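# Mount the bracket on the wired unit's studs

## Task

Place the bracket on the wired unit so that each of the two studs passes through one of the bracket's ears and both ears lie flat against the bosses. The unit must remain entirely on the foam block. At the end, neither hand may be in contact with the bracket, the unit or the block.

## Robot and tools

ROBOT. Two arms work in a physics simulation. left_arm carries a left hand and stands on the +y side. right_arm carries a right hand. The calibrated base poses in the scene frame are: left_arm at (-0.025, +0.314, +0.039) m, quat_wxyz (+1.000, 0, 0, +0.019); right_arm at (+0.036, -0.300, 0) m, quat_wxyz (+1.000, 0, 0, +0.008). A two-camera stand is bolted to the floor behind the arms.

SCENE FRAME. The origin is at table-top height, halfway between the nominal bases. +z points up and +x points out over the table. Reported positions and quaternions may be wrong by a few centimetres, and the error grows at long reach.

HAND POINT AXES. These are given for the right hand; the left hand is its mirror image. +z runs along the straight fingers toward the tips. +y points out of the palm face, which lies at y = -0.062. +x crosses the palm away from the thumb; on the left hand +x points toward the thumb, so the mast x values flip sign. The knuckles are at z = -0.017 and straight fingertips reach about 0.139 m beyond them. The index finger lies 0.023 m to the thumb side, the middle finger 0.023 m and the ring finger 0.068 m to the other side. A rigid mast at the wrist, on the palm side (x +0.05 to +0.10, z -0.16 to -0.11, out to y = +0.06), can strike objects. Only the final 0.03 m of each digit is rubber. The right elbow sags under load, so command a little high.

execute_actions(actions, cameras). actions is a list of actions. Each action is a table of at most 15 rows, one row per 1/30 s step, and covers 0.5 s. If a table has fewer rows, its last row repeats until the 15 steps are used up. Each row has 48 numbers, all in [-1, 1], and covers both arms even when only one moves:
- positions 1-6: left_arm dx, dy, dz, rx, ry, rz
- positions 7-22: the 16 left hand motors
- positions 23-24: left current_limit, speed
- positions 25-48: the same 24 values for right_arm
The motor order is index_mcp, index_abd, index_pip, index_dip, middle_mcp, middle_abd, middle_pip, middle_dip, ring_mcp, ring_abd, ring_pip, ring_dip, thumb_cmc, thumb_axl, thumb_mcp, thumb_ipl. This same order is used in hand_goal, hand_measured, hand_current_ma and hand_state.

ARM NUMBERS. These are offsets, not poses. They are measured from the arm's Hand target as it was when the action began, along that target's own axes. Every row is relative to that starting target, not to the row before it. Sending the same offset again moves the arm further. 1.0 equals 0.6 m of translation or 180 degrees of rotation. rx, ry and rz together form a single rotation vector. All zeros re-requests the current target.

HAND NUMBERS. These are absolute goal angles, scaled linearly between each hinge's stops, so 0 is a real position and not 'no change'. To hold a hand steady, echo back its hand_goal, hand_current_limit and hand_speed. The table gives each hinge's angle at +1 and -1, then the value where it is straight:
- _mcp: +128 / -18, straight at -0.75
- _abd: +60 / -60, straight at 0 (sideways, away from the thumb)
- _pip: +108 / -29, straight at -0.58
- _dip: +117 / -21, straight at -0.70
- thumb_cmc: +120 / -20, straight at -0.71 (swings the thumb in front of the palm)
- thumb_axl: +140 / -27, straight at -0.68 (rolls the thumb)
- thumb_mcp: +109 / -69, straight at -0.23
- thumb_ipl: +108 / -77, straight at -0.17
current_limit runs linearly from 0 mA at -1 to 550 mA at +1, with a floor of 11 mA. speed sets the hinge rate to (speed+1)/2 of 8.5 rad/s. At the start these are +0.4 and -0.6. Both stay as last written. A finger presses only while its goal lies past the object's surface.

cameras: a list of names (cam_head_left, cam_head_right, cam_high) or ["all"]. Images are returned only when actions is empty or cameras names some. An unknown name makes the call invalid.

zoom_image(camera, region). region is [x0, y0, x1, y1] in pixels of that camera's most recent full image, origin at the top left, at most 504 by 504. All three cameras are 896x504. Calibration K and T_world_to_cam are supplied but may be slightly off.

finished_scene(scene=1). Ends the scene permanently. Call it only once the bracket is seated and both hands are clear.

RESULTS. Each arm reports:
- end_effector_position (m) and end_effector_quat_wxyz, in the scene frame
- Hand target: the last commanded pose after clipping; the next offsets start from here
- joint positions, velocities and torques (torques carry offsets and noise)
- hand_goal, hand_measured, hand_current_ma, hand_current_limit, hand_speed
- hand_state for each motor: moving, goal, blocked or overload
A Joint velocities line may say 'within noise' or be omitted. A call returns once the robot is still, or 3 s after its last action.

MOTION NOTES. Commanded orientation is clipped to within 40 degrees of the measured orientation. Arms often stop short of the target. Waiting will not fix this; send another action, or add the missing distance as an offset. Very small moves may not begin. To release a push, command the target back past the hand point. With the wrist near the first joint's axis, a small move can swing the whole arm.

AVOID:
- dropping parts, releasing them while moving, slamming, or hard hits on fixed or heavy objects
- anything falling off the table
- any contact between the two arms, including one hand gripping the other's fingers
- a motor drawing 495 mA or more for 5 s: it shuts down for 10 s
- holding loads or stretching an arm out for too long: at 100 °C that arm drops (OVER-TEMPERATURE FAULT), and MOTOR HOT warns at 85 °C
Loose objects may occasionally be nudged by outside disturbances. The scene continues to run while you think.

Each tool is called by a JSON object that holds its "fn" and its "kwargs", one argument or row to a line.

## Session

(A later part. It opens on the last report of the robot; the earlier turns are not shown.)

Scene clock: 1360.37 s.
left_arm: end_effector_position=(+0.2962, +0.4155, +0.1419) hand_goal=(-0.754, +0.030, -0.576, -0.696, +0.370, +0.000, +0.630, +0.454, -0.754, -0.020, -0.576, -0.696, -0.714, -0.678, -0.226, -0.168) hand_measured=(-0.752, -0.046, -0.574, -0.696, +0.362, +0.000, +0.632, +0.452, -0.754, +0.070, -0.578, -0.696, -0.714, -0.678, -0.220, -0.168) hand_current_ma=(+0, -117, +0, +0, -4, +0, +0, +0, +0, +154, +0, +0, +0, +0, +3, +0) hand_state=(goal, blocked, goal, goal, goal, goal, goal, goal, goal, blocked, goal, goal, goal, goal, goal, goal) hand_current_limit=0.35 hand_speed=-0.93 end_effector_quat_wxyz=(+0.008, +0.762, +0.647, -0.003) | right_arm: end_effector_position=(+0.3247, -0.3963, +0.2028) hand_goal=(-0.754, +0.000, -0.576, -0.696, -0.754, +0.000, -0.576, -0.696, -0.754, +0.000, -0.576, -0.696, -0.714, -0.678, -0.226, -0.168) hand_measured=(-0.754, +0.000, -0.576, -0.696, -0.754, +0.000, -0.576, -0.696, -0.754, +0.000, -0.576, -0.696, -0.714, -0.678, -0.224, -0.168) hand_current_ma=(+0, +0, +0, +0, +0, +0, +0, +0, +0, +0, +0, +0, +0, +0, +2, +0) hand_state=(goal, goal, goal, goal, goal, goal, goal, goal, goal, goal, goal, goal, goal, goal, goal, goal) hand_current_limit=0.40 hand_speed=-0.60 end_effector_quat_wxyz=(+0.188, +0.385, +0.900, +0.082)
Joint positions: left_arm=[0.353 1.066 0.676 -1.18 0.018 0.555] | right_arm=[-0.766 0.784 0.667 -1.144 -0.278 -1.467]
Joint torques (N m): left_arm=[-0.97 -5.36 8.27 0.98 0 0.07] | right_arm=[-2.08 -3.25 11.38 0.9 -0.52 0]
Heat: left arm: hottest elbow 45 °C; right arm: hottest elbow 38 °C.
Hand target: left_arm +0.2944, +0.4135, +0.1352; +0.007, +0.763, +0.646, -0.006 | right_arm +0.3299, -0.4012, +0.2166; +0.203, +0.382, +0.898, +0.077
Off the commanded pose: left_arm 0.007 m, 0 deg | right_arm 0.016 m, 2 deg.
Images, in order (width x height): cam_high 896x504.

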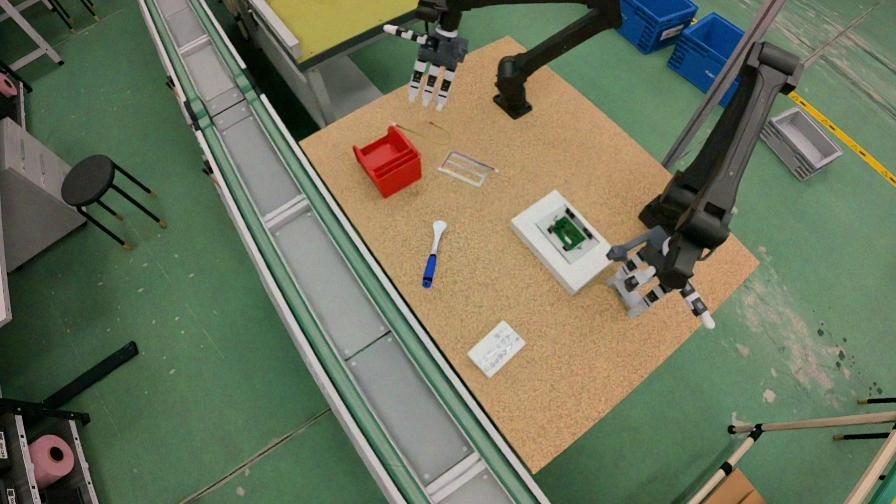

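{"fn": "execute_actions", "kwargs": {
  "actions": [
    [[0,0,0,0,0,0,-0.754,0.1,-0.576,-0.696,0.37,0,0.63,0.454,-0.754,-0.08,-0.576,-0.696,-0.714,-0.678,-0.226,-0.168,0.35,-0.9,0,0,0,0,0,0,-0.754,0,-0.576,-0.696,-0.754,0,-0.576,-0.696,-0.754,0,-0.576,-0.696,-0.714,-0.678,-0.226,-0.168,0.4,-0.6]],
    [[0,0,-0.03,0,0,0,-0.754,0.1,-0.576,-0.696,0.37,0,0.63,0.454,-0.754,-0.08,-0.576,-0.696,-0.714,-0.678,-0.226,-0.168,0.35,-0.9,0,0,0,0,0,0,-0.754,0,-0.576,-0.696,-0.754,0,-0.576,-0.696,-0.754,0,-0.576,-0.696,-0.714,-0.678,-0.226,-0.168,0.4,-0.6]],
    [[0,0,-0.03,0,0,0,-0.754,0.1,-0.576,-0.696,0.37,0,0.63,0.454,-0.754,-0.08,-0.576,-0.696,-0.714,-0.678,-0.226,-0.168,0.35,-0.9,0,0,0,0,0,0,-0.754,0,-0.576,-0.696,-0.754,0,-0.576,-0.696,-0.754,0,-0.576,-0.696,-0.714,-0.678,-0.226,-0.168,0.4,-0.6]]
  ],
  "cameras": ["cam_high"]
}}

{"fn": "zoom_image", "kwargs": {
  "camera": "cam_high",
  "region": [600, 245, 660, 315]
}}

Scene clock: 1366.83 s.
left_arm: end_effector_position=(+0.2771, +0.4077, +0.1453) hand_goal=(-0.754, +0.100, -0.576, -0.696, +0.370, +0.000, +0.630, +0.454, -0.754, -0.080, -0.576, -0.696, -0.714, -0.678, -0.226, -0.168) hand_measured=(-0.750, -0.040, -0.574, -0.696, +0.362, +0.000, +0.632, +0.452, -0.754, +0.066, -0.576, -0.696, -0.714, -0.678, -0.220, -0.168) hand_current_ma=(+2, -317, +1, +0, -4, +0, +0, +0, +0, +337, +0, +0, +0, +0, +3, +0) hand_state=(goal, blocked, goal, goal, goal, goal, goal, goal, goal, blocked, goal, goal, goal, goal, goal, goal) hand_current_limit=0.35 hand_speed=-0.90 end_effector_quat_wxyz=(-0.001, +0.762, +0.647, -0.030) | right_arm: end_effector_position=(+0.3247, -0.3963, +0.2028) hand_goal=(-0.754, +0.000, -0.576, -0.696, -0.754, +0.000, -0.576, -0.696, -0.754, +0.000, -0.576, -0.696, -0.714, -0.678, -0.226, -0.168) hand_measured=(-0.754, +0.000, -0.576, -0.696, -0.754, +0.000, -0.576, -0.696, -0.754, +0.000, -0.576, -0.696, -0.714, -0.678, -0.224, -0.168) hand_current_ma=(+0, +0, +0, +0, +0, +0, +0, +0, +0, +0, +0, +0, +0, +0, +2, +0) hand_state=(goal, goal, goal, goal, goal, goal, goal, goal, goal, goal, goal, goal, goal, goal, goal, goal) hand_current_limit=0.40 hand_speed=-0.60 end_effector_quat_wxyz=(+0.188, +0.385, +0.900, +0.082)
Joint positions: left_arm=[0.353 1.036 0.678 -1.27 0.017 0.555] | right_arm=[-0.766 0.784 0.667 -1.144 -0.278 -1.467]
Joint torques (N m): left_arm=[-0.79 -6.3 14.58 0.06 0.02 0.08] | right_arm=[-2.08 -3.25 11.38 0.88 -0.52 0]
Heat: left arm: hottest elbow 45 °C; right arm: hottest elbow 38 °C.
Hand target: left_arm +0.2943, +0.4141, +0.1712; +0.007, +0.763, +0.646, -0.006 | right_arm +0.3299, -0.4012, +0.2166; +0.203, +0.382, +0.898, +0.077
Off the commanded pose: left_arm 0.032 m, 3 deg | right_arm 0.016 m, 2 deg.
Images, in order (width x height): cam_high 896x504.

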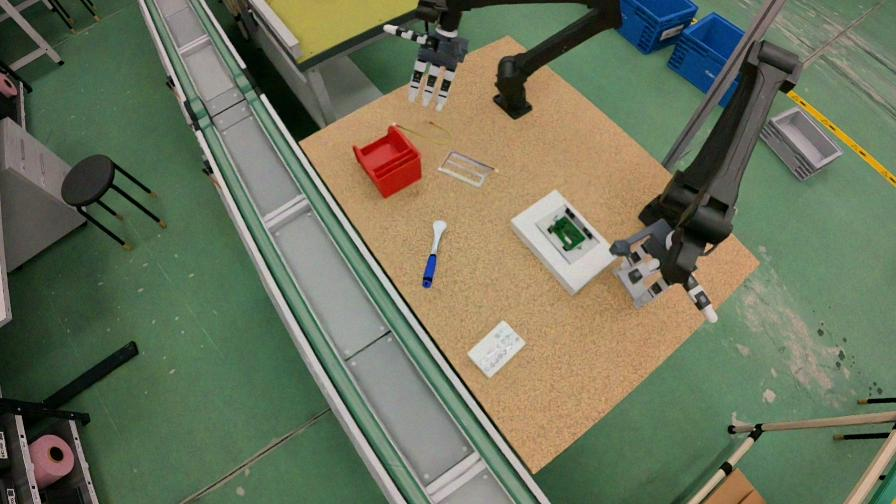

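Scaled by 7.200 from the camera's 896x504 image, which has a finer 1280x720 frame.

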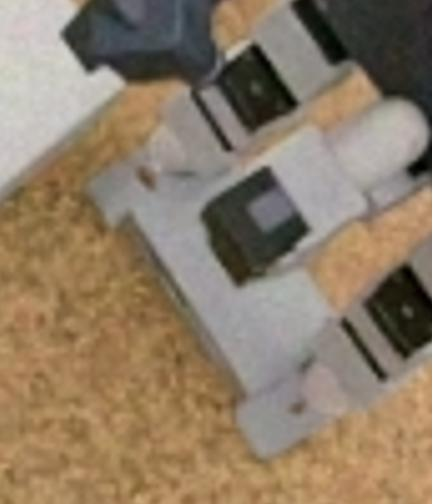

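{"fn": "execute_actions", "kwargs": {
  "actions": [
    [[0,0.01,-0.02,0,0,0,-0.754,0.1,-0.576,-0.696,0.37,0,0.63,0.454,-0.754,-0.08,-0.576,-0.696,-0.714,-0.678,-0.226,-0.168,0.35,-0.9,0,0,0,0,0,0,-0.754,0,-0.576,-0.696,-0.754,0,-0.576,-0.696,-0.754,0,-0.576,-0.696,-0.714,-0.678,-0.226,-0.168,0.4,-0.6]]
  ],
  "cameras": ["cam_high"]
}}

{"fn": "zoom_image", "kwargs": {
  "camera": "cam_high",
  "region": [600, 235, 660, 305]
}}

Scene clock: 1371.43 s.
left_arm: end_effector_position=(+0.2828, +0.4092, +0.1587) hand_goal=(-0.754, +0.100, -0.576, -0.696, +0.370, +0.000, +0.630, +0.454, -0.754, -0.080, -0.576, -0.696, -0.714, -0.678, -0.226, -0.168) hand_measured=(-0.750, -0.040, -0.574, -0.696, +0.362, +0.000, +0.632, +0.452, -0.752, +0.066, -0.576, -0.696, -0.714, -0.678, -0.220, -0.168) hand_current_ma=(+1, -317, +0, +0, -4, +0, +0, +0, +0, +337, +0, +0, +0, +0, +3, +0) hand_state=(goal, blocked, goal, goal, goal, goal, goal, goal, goal, blocked, goal, goal, goal, goal, goal, goal) hand_current_limit=0.35 hand_speed=-0.90 end_effector_quat_wxyz=(+0.000, +0.763, +0.646, -0.027) | right_arm: end_effector_position=(+0.3247, -0.3963, +0.2028) hand_goal=(-0.754, +0.000, -0.576, -0.696, -0.754, +0.000, -0.576, -0.696, -0.754, +0.000, -0.576, -0.696, -0.714, -0.678, -0.226, -0.168) hand_measured=(-0.754, +0.000, -0.576, -0.696, -0.754, +0.000, -0.576, -0.696, -0.754, +0.000, -0.576, -0.696, -0.714, -0.678, -0.224, -0.168) hand_current_ma=(+0, +0, +0, +0, +0, +0, +0, +0, +0, +0, +0, +0, +0, +0, +2, +0) hand_state=(goal, goal, goal, goal, goal, goal, goal, goal, goal, goal, goal, goal, goal, goal, goal, goal) hand_current_limit=0.40 hand_speed=-0.60 end_effector_quat_wxyz=(+0.188, +0.385, +0.900, +0.082)
Joint positions: left_arm=[0.351 1.036 0.715 -1.302 0.017 0.555] | right_arm=[-0.766 0.784 0.667 -1.144 -0.278 -1.467]
Joint torques (N m): left_arm=[-1.67 -5.83 14.68 0.1 0.04 -0.03] | right_arm=[-2.08 -3.25 11.38 0.88 -0.52 0]
Heat: left arm: hottest elbow 45 °C; right arm: hottest elbow 38 °C.
Hand target: left_arm +0.3002, +0.4132, +0.1831; +0.007, +0.763, +0.646, -0.006 | right_arm +0.3299, -0.4012, +0.2166; +0.203, +0.382, +0.898, +0.077
Off the commanded pose: left_arm 0.030 m, 3 deg | right_arm 0.016 m, 2 deg.
Images, in order (width x height): cam_high 896x504.

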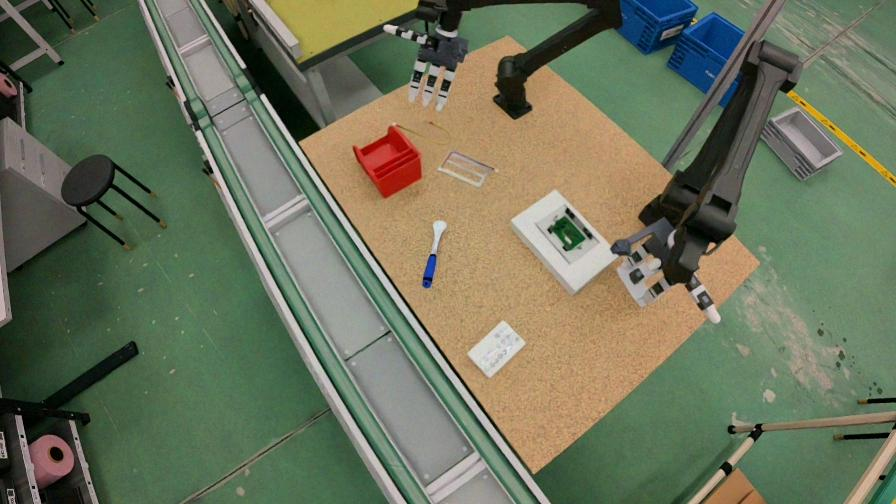

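Scaled by 7.200 from the camera's 896x504 image, which has a finer 1280x720 frame.

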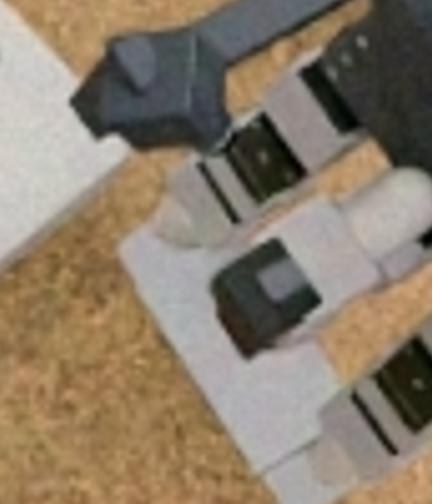

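{"fn": "execute_actions", "kwargs": {
  "actions": [
    [[0,0,-0.03,0,0,0,-0.754,0.1,-0.576,-0.696,0.37,0,0.63,0.454,-0.754,-0.08,-0.576,-0.696,-0.714,-0.678,-0.226,-0.168,0.35,-0.9,0,0,0,0,0,0,-0.754,0,-0.576,-0.696,-0.754,0,-0.576,-0.696,-0.754,0,-0.576,-0.696,-0.714,-0.678,-0.226,-0.168,0.4,-0.6]],
    [[0,0,-0.02,0,0,0,-0.754,0.1,-0.576,-0.696,0.37,0,0.63,0.454,-0.754,-0.08,-0.576,-0.696,-0.714,-0.678,-0.226,-0.168,0.35,-0.9,0,0,0,0,0,0,-0.754,0,-0.576,-0.696,-0.754,0,-0.576,-0.696,-0.754,0,-0.576,-0.696,-0.714,-0.678,-0.226,-0.168,0.4,-0.6]]
  ],
  "cameras": ["cam_high"]
}}

Scene clock: 1391.67 s.
left_arm: end_effector_position=(+0.2837, +0.4097, +0.1847) hand_goal=(-0.754, +0.100, -0.576, -0.696, +0.370, +0.000, +0.630, +0.454, -0.754, -0.080, -0.576, -0.696, -0.714, -0.678, -0.226, -0.168) hand_measured=(-0.752, -0.040, -0.574, -0.696, +0.362, +0.000, +0.632, +0.452, -0.754, +0.066, -0.576, -0.696, -0.714, -0.678, -0.220, -0.168) hand_current_ma=(+0, -316, +0, +0, -4, +0, +0, +0, +0, +337, +0, +0, +0, +0, +3, +0) hand_state=(goal, blocked, goal, goal, goal, goal, goal, goal, goal, blocked, goal, goal, goal, goal, goal, goal) hand_current_limit=0.35 hand_speed=-0.90 end_effector_quat_wxyz=(-0.002, +0.762, +0.646, -0.032) | right_arm: end_effector_position=(+0.3247, -0.3963, +0.2028) hand_goal=(-0.754, +0.000, -0.576, -0.696, -0.754, +0.000, -0.576, -0.696, -0.754, +0.000, -0.576, -0.696, -0.714, -0.678, -0.226, -0.168) hand_measured=(-0.754, +0.000, -0.576, -0.696, -0.754, +0.000, -0.576, -0.696, -0.754, +0.000, -0.576, -0.696, -0.714, -0.678, -0.224, -0.168) hand_current_ma=(+0, +0, +0, +0, +0, +0, +0, +0, +0, +0, +0, +0, +0, +0, +2, +0) hand_state=(goal, goal, goal, goal, goal, goal, goal, goal, goal, goal, goal, goal, goal, goal, goal, goal) hand_current_limit=0.40 hand_speed=-0.60 end_effector_quat_wxyz=(+0.188, +0.385, +0.900, +0.082)
Joint positions: left_arm=[0.351 1.022 0.779 -1.389 0.016 0.555] | right_arm=[-0.766 0.784 0.667 -1.144 -0.278 -1.467]
Joint torques (N m): left_arm=[-1.38 -6.42 15.27 0.03 0.06 0] | right_arm=[-2.02 -3.19 11.37 0.88 -0.52 0]
Heat: left arm: hottest elbow 48 °C; right arm: hottest elbow 38 °C.
Hand target: left_arm +0.3002, +0.4138, +0.2131; +0.007, +0.763, +0.646, -0.006 | right_arm +0.3299, -0.4012, +0.2166; +0.203, +0.382, +0.898, +0.077
Off the commanded pose: left_arm 0.033 m, 3 deg | right_arm 0.016 m, 2 deg.
Images, in order (width x height): cam_high 896x504.

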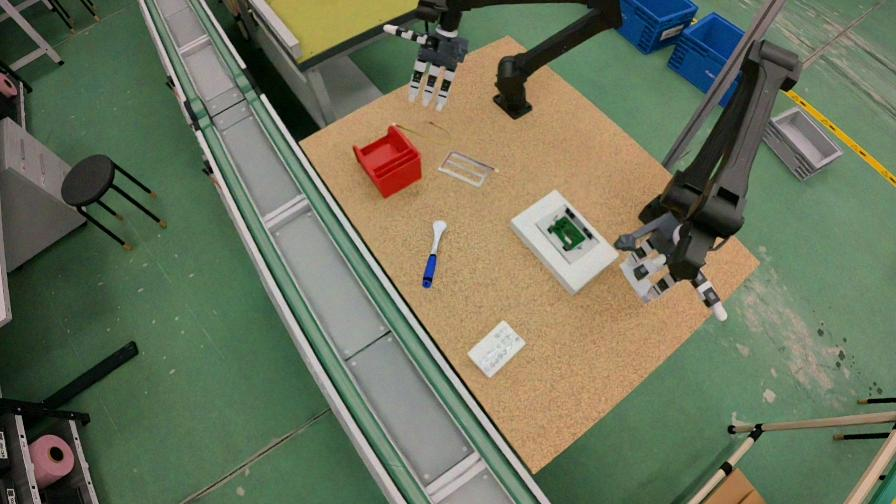

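{"fn": "zoom_image", "kwargs": {
  "camera": "cam_high",
  "region": [600, 230, 680, 320]
}}

{"fn": "execute_actions", "kwargs": {
  "actions": [
    [[0,0,-0.03,0,0,0,-0.754,0.1,-0.576,-0.696,0.37,0,0.63,0.454,-0.754,-0.08,-0.576,-0.696,-0.714,-0.678,-0.226,-0.168,0.35,-0.9,0,0,0,0,0,0,-0.754,0,-0.576,-0.696,-0.754,0,-0.576,-0.696,-0.754,0,-0.576,-0.696,-0.714,-0.678,-0.226,-0.168,0.4,-0.6]],
    [[0,0,-0.05,0,0,0,-0.754,0.1,-0.576,-0.696,0.37,0,0.63,0.454,-0.754,-0.08,-0.576,-0.696,-0.714,-0.678,-0.226,-0.168,0.35,-0.9,0,0,0,0,0,0,-0.754,0,-0.576,-0.696,-0.754,0,-0.576,-0.696,-0.754,0,-0.576,-0.696,-0.714,-0.678,-0.226,-0.168,0.4,-0.6]],
    [[0,0,-0.05,0,0,0,-0.754,0.1,-0.576,-0.696,0.37,0,0.63,0.454,-0.754,-0.08,-0.576,-0.696,-0.714,-0.678,-0.226,-0.168,0.35,-0.9,0,0,0,0,0,0,-0.754,0,-0.576,-0.696,-0.754,0,-0.576,-0.696,-0.754,0,-0.576,-0.696,-0.714,-0.678,-0.226,-0.168,0.4,-0.6]]
  ],
  "cameras": ["cam_high","cam_head_left"]
}}

Scaled by 5.600 from the camera's 896x504 image, which has a finer 1280x720 frame.

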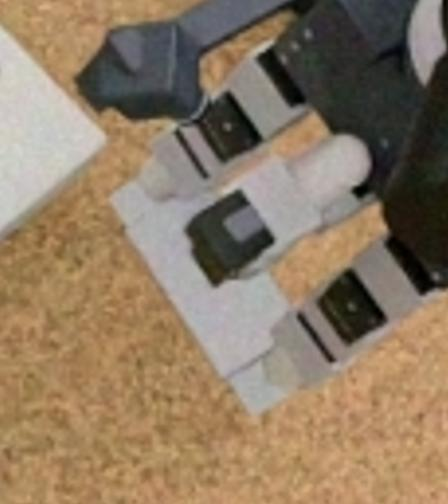

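Scene clock: 1398.50 s.
left_arm: end_effector_position=(+0.2901, +0.4123, +0.2663) hand_goal=(-0.754, +0.100, -0.576, -0.696, +0.370, +0.000, +0.630, +0.454, -0.754, -0.080, -0.576, -0.696, -0.714, -0.678, -0.226, -0.168) hand_measured=(-0.752, -0.040, -0.576, -0.696, +0.362, +0.000, +0.632, +0.452, -0.752, +0.066, -0.576, -0.696, -0.714, -0.678, -0.220, -0.168) hand_current_ma=(+1, -316, +0, +0, -4, +0, +0, +0, +0, +334, +0, +0, +0, +0, +3, +0) hand_state=(goal, blocked, goal, goal, goal, goal, goal, goal, goal, blocked, goal, goal, goal, goal, goal, goal) hand_current_limit=0.35 hand_speed=-0.90 end_effector_quat_wxyz=(+0.000, +0.763, +0.646, -0.027) | right_arm: end_effector_position=(+0.3247, -0.3963, +0.2028) hand_goal=(-0.754, +0.000, -0.576, -0.696, -0.754, +0.000, -0.576, -0.696, -0.754, +0.000, -0.576, -0.696, -0.714, -0.678, -0.226, -0.168) hand_measured=(-0.754, +0.000, -0.576, -0.696, -0.754, +0.000, -0.576, -0.696, -0.754, +0.000, -0.576, -0.696, -0.714, -0.678, -0.224, -0.168) hand_current_ma=(+0, +0, +0, +0, +0, +0, +0, +0, +0, +0, +0, +0, +0, +0, +2, +0) hand_state=(goal, goal, goal, goal, goal, goal, goal, goal, goal, goal, goal, goal, goal, goal, goal, goal) hand_current_limit=0.40 hand_speed=-0.60 end_effector_quat_wxyz=(+0.188, +0.385, +0.900, +0.082)
Joint positions: left_arm=[0.351 1.003 0.981 -1.6 0.016 0.555] | right_arm=[-0.766 0.784 0.667 -1.144 -0.278 -1.467]
Joint torques (N m): left_arm=[-0.85 -6.01 15.08 0.05 0.03 0.04] | right_arm=[-2.08 -3.19 11.38 0.9 -0.52 0]
Heat: left arm: hottest elbow 48 °C; right arm: hottest elbow 38 °C.
Hand target: left_arm +0.3002, +0.4151, +0.2911; +0.007, +0.763, +0.646, -0.006 | right_arm +0.3299, -0.4012, +0.2166; +0.203, +0.382, +0.898, +0.077
Off the commanded pose: left_arm 0.027 m, 3 deg | right_arm 0.016 m, 2 deg.
Images, in order (width x height): cam_head_left 896x504, cam_high 896x504.

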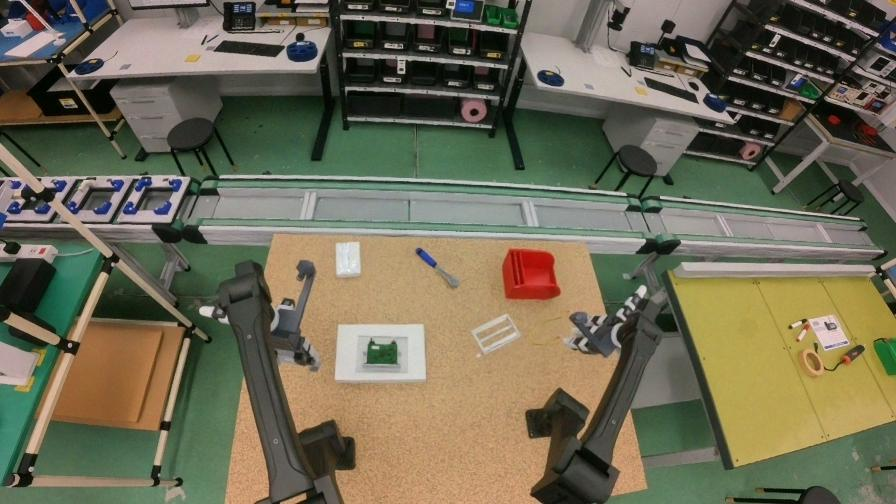

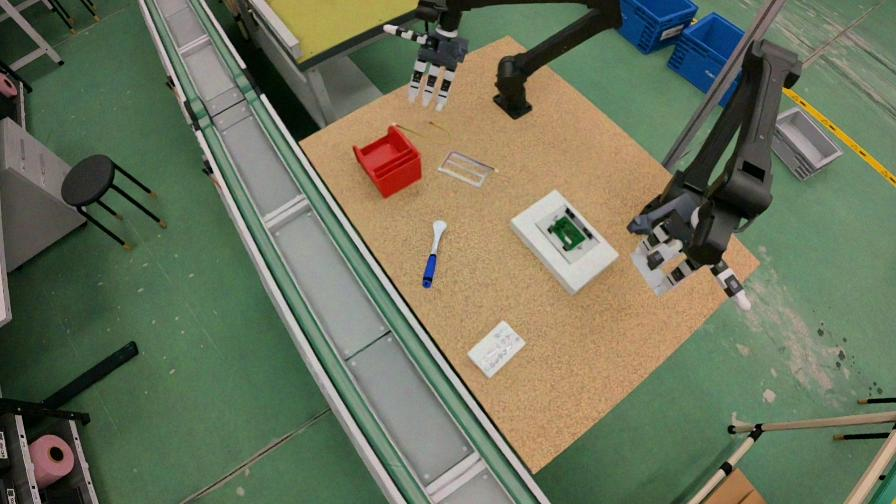

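{"fn": "zoom_image", "kwargs": {
  "camera": "cam_high",
  "region": [620, 230, 690, 300]
}}

{"fn": "zoom_image", "kwargs": {
  "camera": "cam_head_left",
  "region": [260, 300, 340, 380]
}}

Scaled by 7.200 from the camera's 896x504 image, which has a finer 1280x720 frame.

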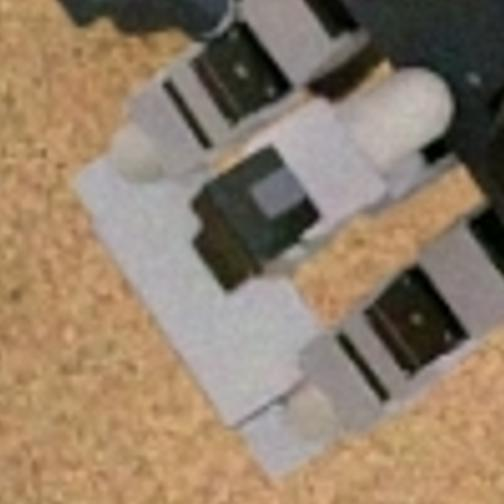

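Scaled by 6.300 from the camera's 896x504 image, which has a finer 1280x720 frame.

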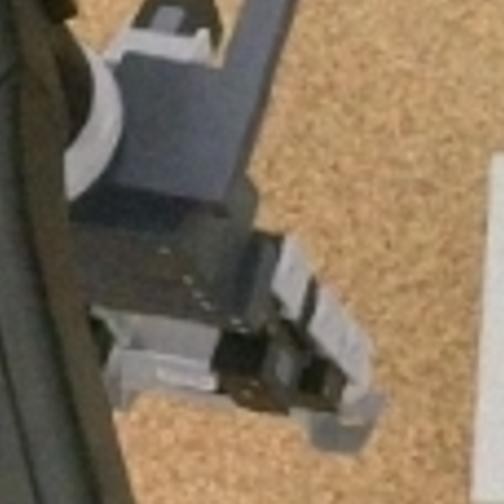

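{"fn": "zoom_image", "kwargs": {
  "camera": "cam_high",
  "region": [645, 270, 680, 305]
}}

{"fn": "zoom_image", "kwargs": {
  "camera": "cam_high",
  "region": [625, 240, 660, 275]
}}

Scaled by 14.400 from the camera's 896x504 image, which has a finer 1280x720 frame.

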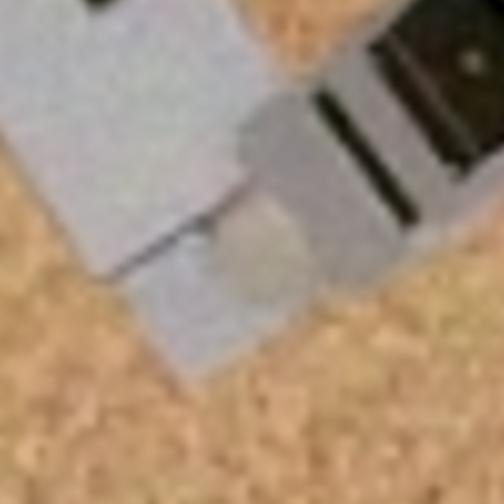

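Scaled by 14.400 from the camera's 896x504 image, which has a finer 1280x720 frame.

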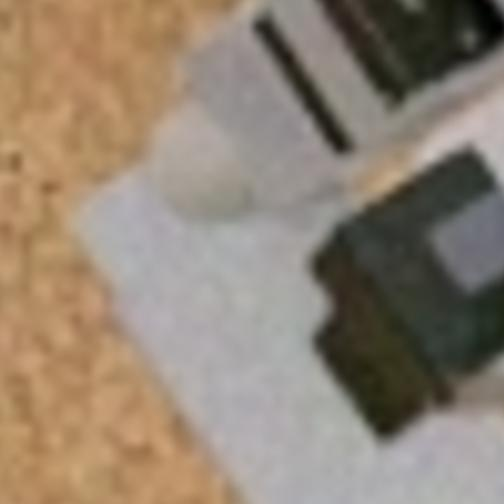

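{"fn": "zoom_image", "kwargs": {
  "camera": "cam_head_left",
  "region": [295, 345, 330, 380]
}}

{"fn": "execute_actions", "kwargs": {
  "actions": []
}}

{"fn": "zoom_image", "kwargs": {
  "camera": "cam_head_right",
  "region": [280, 330, 330, 380]
}}

Scaled by 14.400 from the camera's 896x504 image, which has a finer 1280x720 frame.

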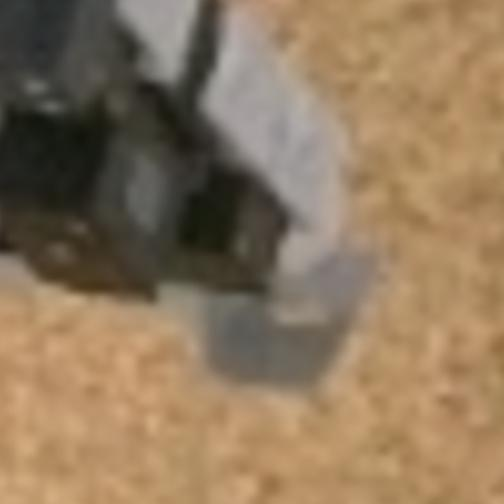

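Scene clock: 1452.10 s.
left_arm: end_effector_position=(+0.2901, +0.4123, +0.2663) hand_goal=(-0.754, +0.100, -0.576, -0.696, +0.370, +0.000, +0.630, +0.454, -0.754, -0.080, -0.576, -0.696, -0.714, -0.678, -0.226, -0.168) hand_measured=(-0.752, -0.040, -0.576, -0.696, +0.362, +0.000, +0.632, +0.452, -0.752, +0.066, -0.576, -0.696, -0.714, -0.678, -0.220, -0.168) hand_current_ma=(+1, -316, +0, +0, -4, +0, +0, +0, +0, +334, +0, +0, +0, +0, +3, +0) hand_state=(goal, blocked, goal, goal, goal, goal, goal, goal, goal, blocked, goal, goal, goal, goal, goal, goal) hand_current_limit=0.35 hand_speed=-0.90 end_effector_quat_wxyz=(+0.000, +0.763, +0.646, -0.027) | right_arm: end_effector_position=(+0.3247, -0.3963, +0.2028) hand_goal=(-0.754, +0.000, -0.576, -0.696, -0.754, +0.000, -0.576, -0.696, -0.754, +0.000, -0.576, -0.696, -0.714, -0.678, -0.226, -0.168) hand_measured=(-0.754, +0.000, -0.576, -0.696, -0.754, +0.000, -0.576, -0.696, -0.754, +0.000, -0.576, -0.696, -0.714, -0.678, -0.224, -0.168) hand_current_ma=(+0, +0, +0, +0, +0, +0, +0, +0, +0, +0, +0, +0, +0, +0, +2, +0) hand_state=(goal, goal, goal, goal, goal, goal, goal, goal, goal, goal, goal, goal, goal, goal, goal, goal) hand_current_limit=0.40 hand_speed=-0.60 end_effector_quat_wxyz=(+0.188, +0.385, +0.900, +0.082)
Joint positions: left_arm=[0.351 1.003 0.981 -1.6 0.016 0.555] | right_arm=[-0.766 0.784 0.667 -1.144 -0.278 -1.467]
Joint velocities: within noise
Joint torques (N m): left_arm=[-1.2 -6.12 14.98 0.03 0.04 0.03] | right_arm=[-2.08 -3.14 11.37 0.88 -0.52 0]
Heat: left arm: hottest elbow 48 °C; right arm: hottest elbow 38 °C.
Hand target: left_arm +0.3002, +0.4151, +0.2911; +0.007, +0.763, +0.646, -0.006 | right_arm +0.3299, -0.4012, +0.2166; +0.203, +0.382, +0.898, +0.077
Off the commanded pose: left_arm 0.027 m, 3 deg | right_arm 0.016 m, 2 deg.

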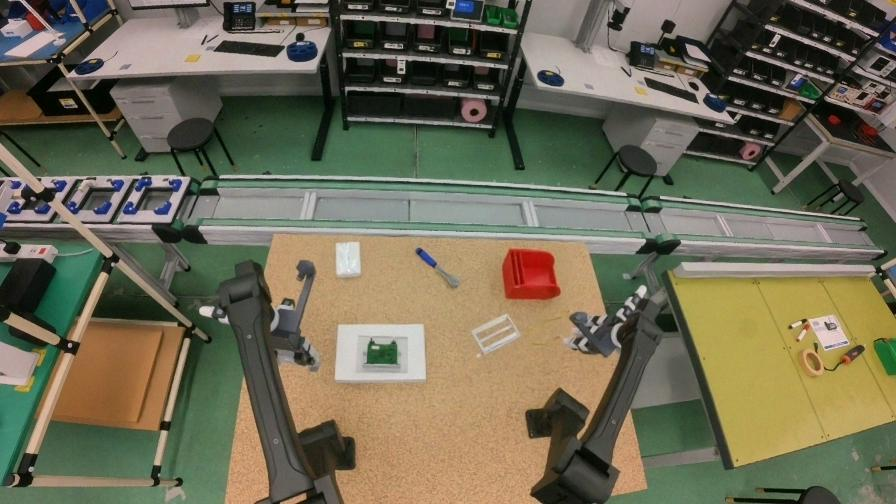

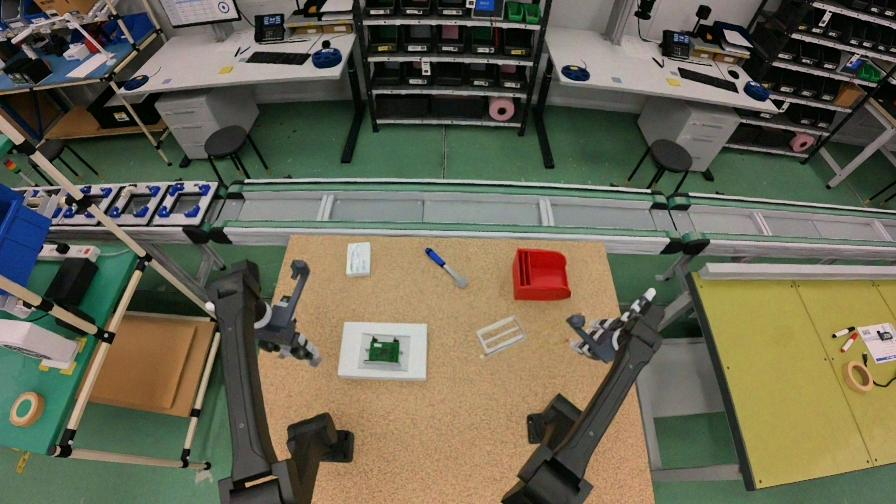

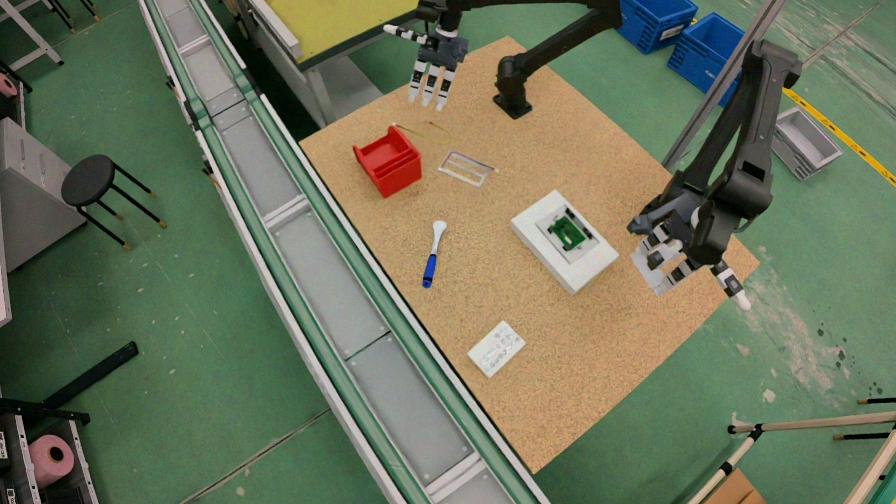

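Scaled by 10.080 from the camera's 896x504 image, which has a finer 1280x720 frame.

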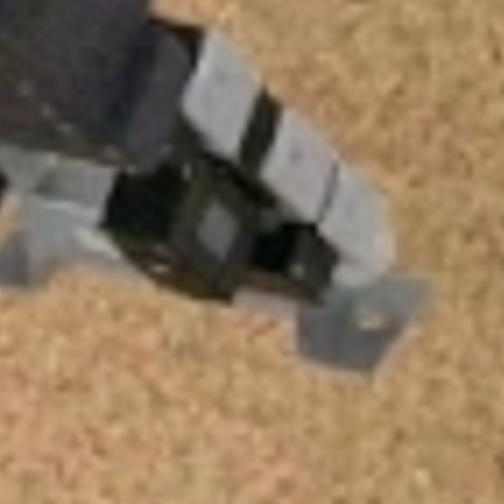

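{"fn": "zoom_image", "kwargs": {
  "camera": "cam_high",
  "region": [645, 270, 680, 305]
}}

{"fn": "zoom_image", "kwargs": {
  "camera": "cam_head_right",
  "region": [260, 335, 330, 375]
}}

Scaled by 14.400 from the camera's 896x504 image, which has a finer 1280x720 frame.

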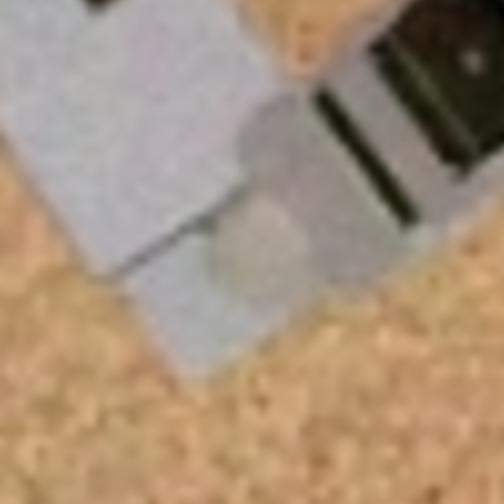

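Scaled by 7.200 from the camera's 896x504 image, which has a finer 1280x720 frame.

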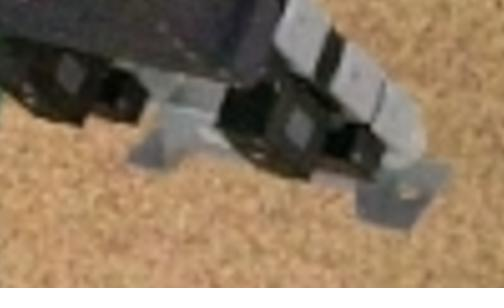

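{"fn": "execute_actions", "kwargs": {
  "actions": [
    [[0,0,0.08,0,0,0,-0.754,0.1,-0.576,-0.696,0.37,0,0.63,0.454,-0.754,-0.08,-0.576,-0.696,-0.714,-0.678,-0.226,-0.168,0.35,-0.9,0,0,0,0,0,0,-0.754,0,-0.576,-0.696,-0.754,0,-0.576,-0.696,-0.754,0,-0.576,-0.696,-0.714,-0.678,-0.226,-0.168,0.4,-0.6]],
    [[0,0,0.08,0,0,0,-0.754,0.1,-0.576,-0.696,0.37,0,0.63,0.454,-0.754,-0.08,-0.576,-0.696,-0.714,-0.678,-0.226,-0.168,0.35,-0.9,0,0,0,0,0,0,-0.754,0,-0.576,-0.696,-0.754,0,-0.576,-0.696,-0.754,0,-0.576,-0.696,-0.714,-0.678,-0.226,-0.168,0.4,-0.6]],
    [[0,0,0.05,0,0,0,-0.754,0.1,-0.576,-0.696,0.37,0,0.63,0.454,-0.754,-0.08,-0.576,-0.696,-0.714,-0.678,-0.226,-0.168,0.35,-0.9,0,0,0,0,0,0,-0.754,0,-0.576,-0.696,-0.754,0,-0.576,-0.696,-0.754,0,-0.576,-0.696,-0.714,-0.678,-0.226,-0.168,0.4,-0.6]]
  ],
  "cameras": ["cam_high","cam_head_right"]
}}

{"fn": "zoom_image", "kwargs": {
  "camera": "cam_head_right",
  "region": [260, 335, 330, 375]
}}

{"fn": "zoom_image", "kwargs": {
  "camera": "cam_high",
  "region": [600, 240, 670, 310]
}}

Scene clock: 1509.00 s.
left_arm: end_effector_position=(+0.2973, +0.4151, +0.1660) hand_goal=(-0.754, +0.100, -0.576, -0.696, +0.370, +0.000, +0.630, +0.454, -0.754, -0.080, -0.576, -0.696, -0.714, -0.678, -0.226, -0.168) hand_measured=(-0.752, -0.038, -0.576, -0.696, +0.362, +0.000, +0.632, +0.452, -0.754, +0.066, -0.576, -0.696, -0.714, -0.678, -0.222, -0.168) hand_current_ma=(+0, -307, +0, +0, -4, +0, +0, +0, +0, +334, +0, +0, +0, +0, +2, +0) hand_state=(goal, blocked, goal, goal, goal, goal, goal, goal, goal, blocked, goal, goal, goal, goal, goal, goal) hand_current_limit=0.35 hand_speed=-0.90 end_effector_quat_wxyz=(+0.005, +0.763, +0.646, -0.010) | right_arm: end_effector_position=(+0.3247, -0.3963, +0.2028) hand_goal=(-0.754, +0.000, -0.576, -0.696, -0.754, +0.000, -0.576, -0.696, -0.754, +0.000, -0.576, -0.696, -0.714, -0.678, -0.226, -0.168) hand_measured=(-0.754, +0.000, -0.576, -0.696, -0.754, +0.000, -0.576, -0.696, -0.754, +0.000, -0.576, -0.696, -0.714, -0.678, -0.224, -0.168) hand_current_ma=(+0, +0, +0, +0, +0, +0, +0, +0, +0, +0, +0, +0, +0, +0, +2, +0) hand_state=(goal, goal, goal, goal, goal, goal, goal, goal, goal, goal, goal, goal, goal, goal, goal, goal) hand_current_limit=0.40 hand_speed=-0.60 end_effector_quat_wxyz=(+0.188, +0.385, +0.900, +0.082)
Joint positions: left_arm=[0.35 1.052 0.738 -1.273 0.015 0.555] | right_arm=[-0.766 0.784 0.667 -1.144 -0.278 -1.467]
Joint torques (N m): left_arm=[-1.55 -6.07 9.29 0.94 0.08 -0.03] | right_arm=[-2.08 -3.19 11.38 0.9 -0.52 0]
Heat: left arm: hottest elbow 49 °C; right arm: hottest elbow 38 °C.
Hand target: left_arm +0.3002, +0.4130, +0.1651; +0.007, +0.763, +0.646, -0.006 | right_arm +0.3299, -0.4012, +0.2166; +0.203, +0.382, +0.898, +0.077
Off the commanded pose: left_arm 0.004 m, 1 deg | right_arm 0.016 m, 2 deg.
Images, in order (width x height): cam_head_right 896x504, cam_high 896x504.

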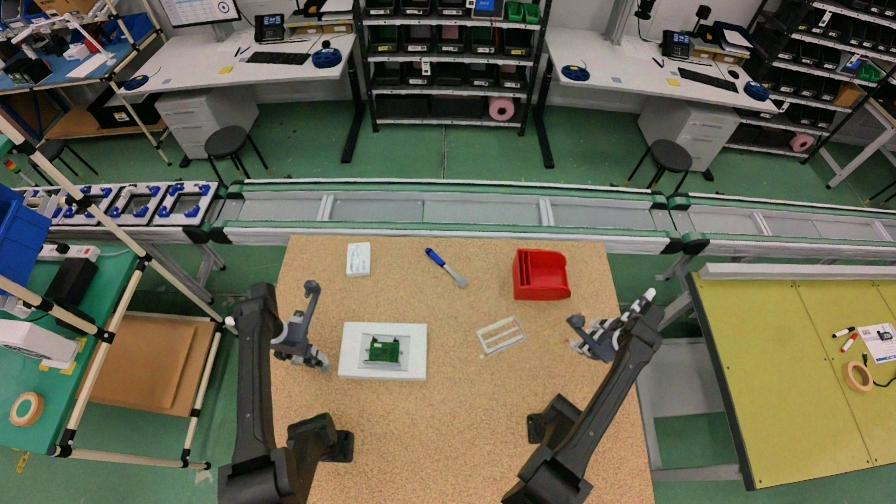

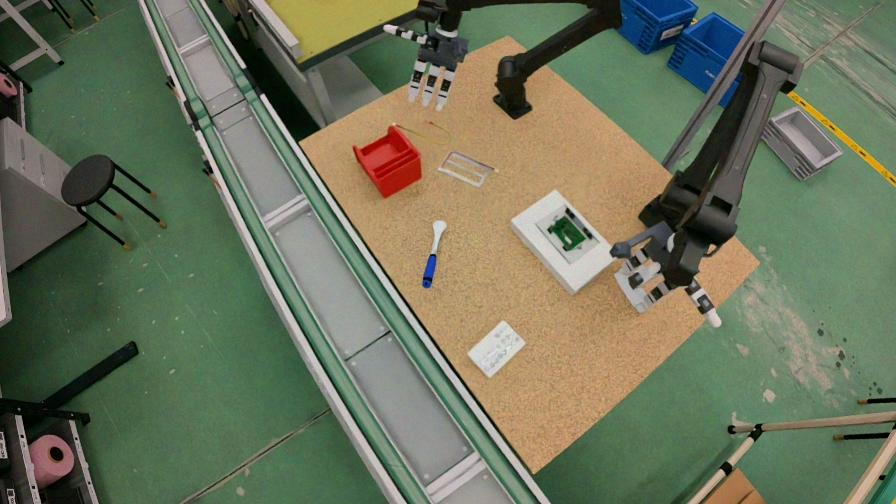

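Scaled by 7.200 from the camera's 896x504 image, which has a finer 1280x720 frame.

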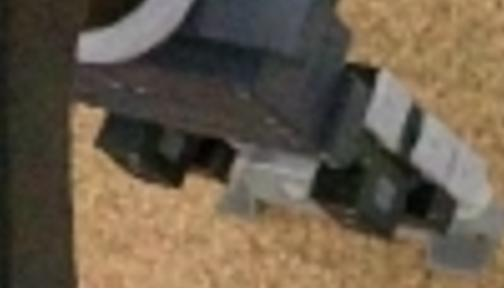

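Scaled by 7.200 from the camera's 896x504 image, which has a finer 1280x720 frame.

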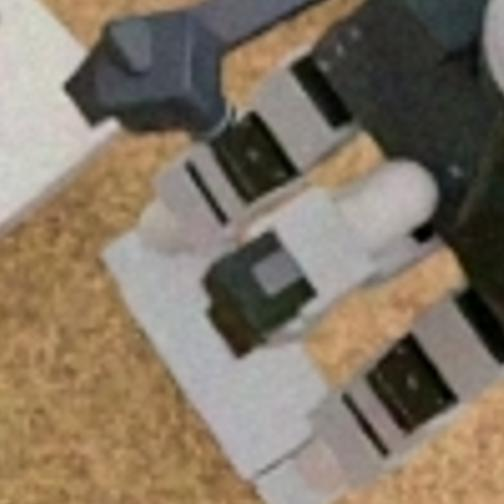

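{"fn": "execute_actions", "kwargs": {
  "actions": [
    [[0,0,0.015,0,0,0,-0.754,0.1,-0.576,-0.696,0.37,0,0.63,0.454,-0.754,-0.08,-0.576,-0.696,-0.714,-0.678,-0.226,-0.168,0.35,-0.9,0,0,0,0,0,0,-0.754,0,-0.576,-0.696,-0.754,0,-0.576,-0.696,-0.754,0,-0.576,-0.696,-0.714,-0.678,-0.226,-0.168,0.4,-0.6]],
    [[0,0,0.01,0,0,0,-0.754,0.1,-0.576,-0.696,0.37,0,0.63,0.454,-0.754,-0.08,-0.576,-0.696,-0.714,-0.678,-0.226,-0.168,0.35,-0.9,0,0,0,0,0,0,-0.754,0,-0.576,-0.696,-0.754,0,-0.576,-0.696,-0.754,0,-0.576,-0.696,-0.714,-0.678,-0.226,-0.168,0.4,-0.6]],
    [[0,0,0.01,0,0,0,-0.754,0.1,-0.576,-0.696,0.37,0,0.63,0.454,-0.754,-0.08,-0.576,-0.696,-0.714,-0.678,-0.226,-0.168,0.35,-0.9,0,0,0,0,0,0,-0.754,0,-0.576,-0.696,-0.754,0,-0.576,-0.696,-0.754,0,-0.576,-0.696,-0.714,-0.678,-0.226,-0.168,0.4,-0.6]]
  ],
  "cameras": ["cam_high","cam_head_right"]
}}

{"fn": "zoom_image", "kwargs": {
  "camera": "cam_head_right",
  "region": [270, 340, 340, 380]
}}

{"fn": "zoom_image", "kwargs": {
  "camera": "cam_high",
  "region": [600, 250, 660, 320]
}}

Scene clock: 1519.90 s.
left_arm: end_effector_position=(+0.3000, +0.4158, +0.1553) hand_goal=(-0.754, +0.100, -0.576, -0.696, +0.370, +0.000, +0.630, +0.454, -0.754, -0.080, -0.576, -0.696, -0.714, -0.678, -0.226, -0.168) hand_measured=(-0.756, -0.038, -0.576, -0.696, +0.362, +0.000, +0.632, +0.452, -0.762, +0.066, -0.580, -0.696, -0.714, -0.678, -0.222, -0.168) hand_current_ma=(-1, -307, +0, +0, -4, +0, +0, +0, -3, +334, -1, +0, +0, +0, +2, +0) hand_state=(goal, blocked, goal, goal, goal, goal, goal, goal, goal, blocked, goal, goal, goal, goal, goal, goal) hand_current_limit=0.35 hand_speed=-0.90 end_effector_quat_wxyz=(+0.008, +0.764, +0.646, -0.002) | right_arm: end_effector_position=(+0.3247, -0.3963, +0.2028) hand_goal=(-0.754, +0.000, -0.576, -0.696, -0.754, +0.000, -0.576, -0.696, -0.754, +0.000, -0.576, -0.696, -0.714, -0.678, -0.226, -0.168) hand_measured=(-0.754, +0.000, -0.576, -0.696, -0.754, +0.000, -0.576, -0.696, -0.754, +0.000, -0.576, -0.696, -0.714, -0.678, -0.224, -0.168) hand_current_ma=(+0, +0, +0, +0, +0, +0, +0, +0, +0, +0, +0, +0, +0, +0, +2, +0) hand_state=(goal, goal, goal, goal, goal, goal, goal, goal, goal, goal, goal, goal, goal, goal, goal, goal) hand_current_limit=0.40 hand_speed=-0.60 end_effector_quat_wxyz=(+0.188, +0.385, +0.900, +0.082)
Joint positions: left_arm=[0.349 1.061 0.71 -1.219 0.016 0.555] | right_arm=[-0.766 0.784 0.667 -1.144 -0.278 -1.467]
Joint torques (N m): left_arm=[-1.67 -4.6 7.84 1.47 0.06 -0.06] | right_arm=[-2.08 -3.25 11.37 0.9 -0.52 0]
Heat: left arm: hottest elbow 48 °C; right arm: hottest elbow 38 °C.
Hand target: left_arm +0.3003, +0.4126, +0.1442; +0.007, +0.763, +0.646, -0.005 | right_arm +0.3299, -0.4012, +0.2166; +0.203, +0.382, +0.898, +0.077
Off the commanded pose: left_arm 0.012 m, 0 deg | right_arm 0.016 m, 2 deg.
Images, in order (width x height): cam_head_right 896x504, cam_high 896x504.

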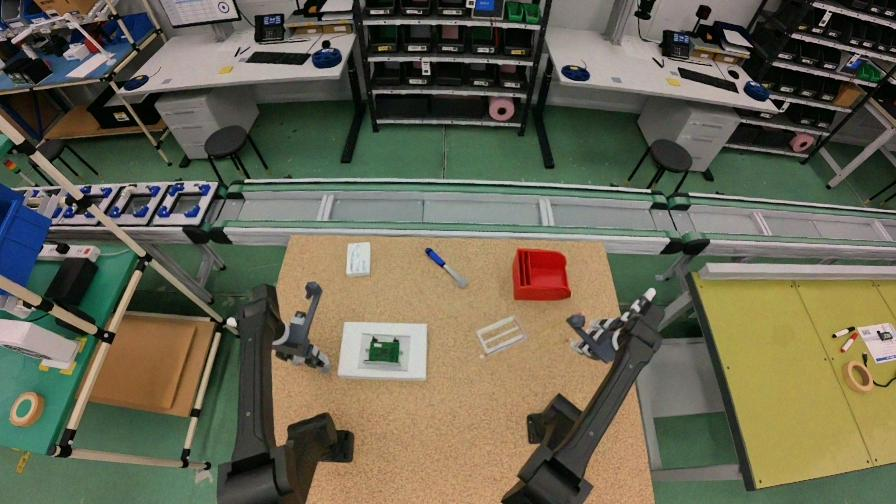

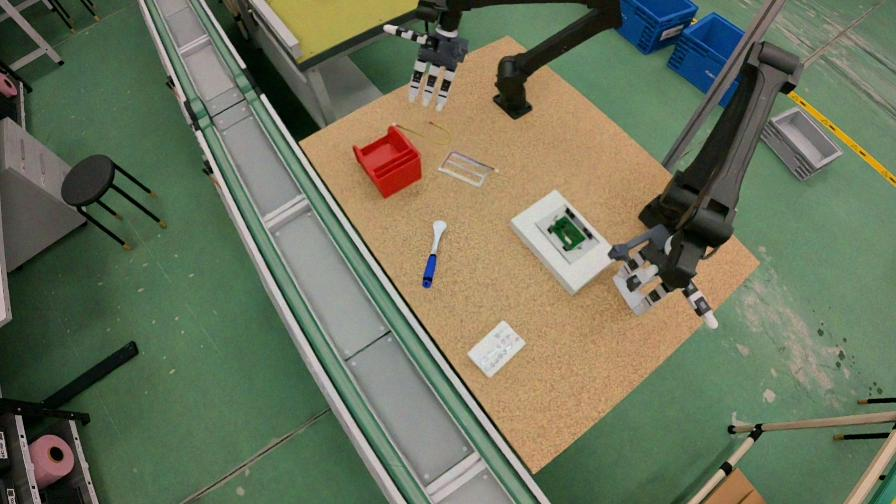

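Scaled by 7.200 from the camera's 896x504 image, which has a finer 1280x720 frame.

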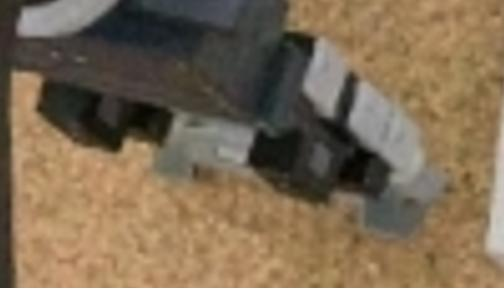

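Scaled by 7.200 from the camera's 896x504 image, which has a finer 1280x720 frame.

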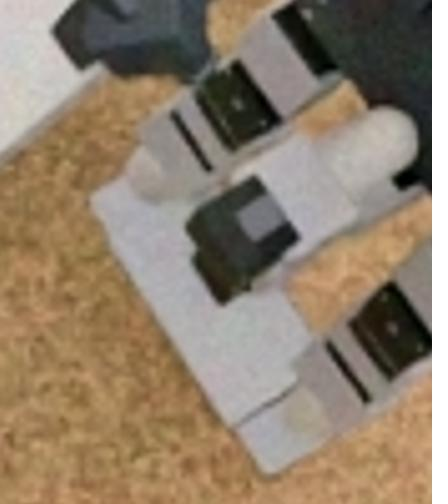

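{"fn": "execute_actions", "kwargs": {
  "actions": [
    [[0,0,0.004,0,0,0,-0.754,0.04,-0.576,-0.696,0.37,0,0.63,0.454,-0.754,-0.01,-0.576,-0.696,-0.714,-0.678,-0.226,-0.168,0.0,-0.9,0,0,0,0,0,0,-0.754,0,-0.576,-0.696,-0.754,0,-0.576,-0.696,-0.754,0,-0.576,-0.696,-0.714,-0.678,-0.226,-0.168,0.4,-0.6]],
    [[0,0,0.006,0,0,0,-0.754,0.0,-0.576,-0.696,0.37,0,0.63,0.454,-0.754,0.03,-0.576,-0.696,-0.714,-0.678,-0.226,-0.168,0.0,-0.9,0,0,0,0,0,0,-0.754,0,-0.576,-0.696,-0.754,0,-0.576,-0.696,-0.754,0,-0.576,-0.696,-0.714,-0.678,-0.226,-0.168,0.4,-0.6]]
  ]
}}

Scene clock: 1528.47 s.
left_arm: end_effector_position=(+0.3008, +0.4158, +0.1523) hand_goal=(-0.754, +0.000, -0.576, -0.696, +0.370, +0.000, +0.630, +0.454, -0.754, +0.030, -0.576, -0.696, -0.714, -0.678, -0.226, -0.168) hand_measured=(-0.760, -0.038, -0.578, -0.696, +0.362, +0.000, +0.632, +0.452, -0.764, +0.080, -0.582, -0.698, -0.714, -0.678, -0.222, -0.168) hand_current_ma=(-3, -37, -1, +0, -4, +0, +0, +0, -6, +57, -3, +0, +0, +0, +2, +0) hand_state=(goal, blocked, goal, goal, goal, goal, goal, goal, goal, blocked, goal, goal, goal, goal, goal, goal) hand_current_limit=0.00 hand_speed=-0.90 end_effector_quat_wxyz=(+0.010, +0.764, +0.646, +0.002) | right_arm: end_effector_position=(+0.3247, -0.3963, +0.2028) hand_goal=(-0.754, +0.000, -0.576, -0.696, -0.754, +0.000, -0.576, -0.696, -0.754, +0.000, -0.576, -0.696, -0.714, -0.678, -0.226, -0.168) hand_measured=(-0.754, +0.000, -0.576, -0.696, -0.754, +0.000, -0.576, -0.696, -0.754, +0.000, -0.576, -0.696, -0.714, -0.678, -0.224, -0.168) hand_current_ma=(+0, +0, +0, +0, +0, +0, +0, +0, +0, +0, +0, +0, +0, +0, +2, +0) hand_state=(goal, goal, goal, goal, goal, goal, goal, goal, goal, goal, goal, goal, goal, goal, goal, goal) hand_current_limit=0.40 hand_speed=-0.60 end_effector_quat_wxyz=(+0.188, +0.385, +0.900, +0.082)
Joint positions: left_arm=[0.349 1.061 0.699 -1.2 0.018 0.555] | right_arm=[-0.766 0.784 0.667 -1.144 -0.278 -1.467]
Joint torques (N m): left_arm=[-1.67 -4.19 7.71 1.5 -0.01 -0.06] | right_arm=[-2.08 -3.19 11.37 0.88 -0.52 0]
Heat: left arm: hottest elbow 48 °C; right arm: hottest elbow 38 °C.
Hand target: left_arm +0.3002, +0.4125, +0.1382; +0.007, +0.763, +0.646, -0.006 | right_arm +0.3299, -0.4012, +0.2166; +0.203, +0.382, +0.898, +0.077
Off the commanded pose: left_arm 0.014 m, 1 deg | right_arm 0.016 m, 2 deg.


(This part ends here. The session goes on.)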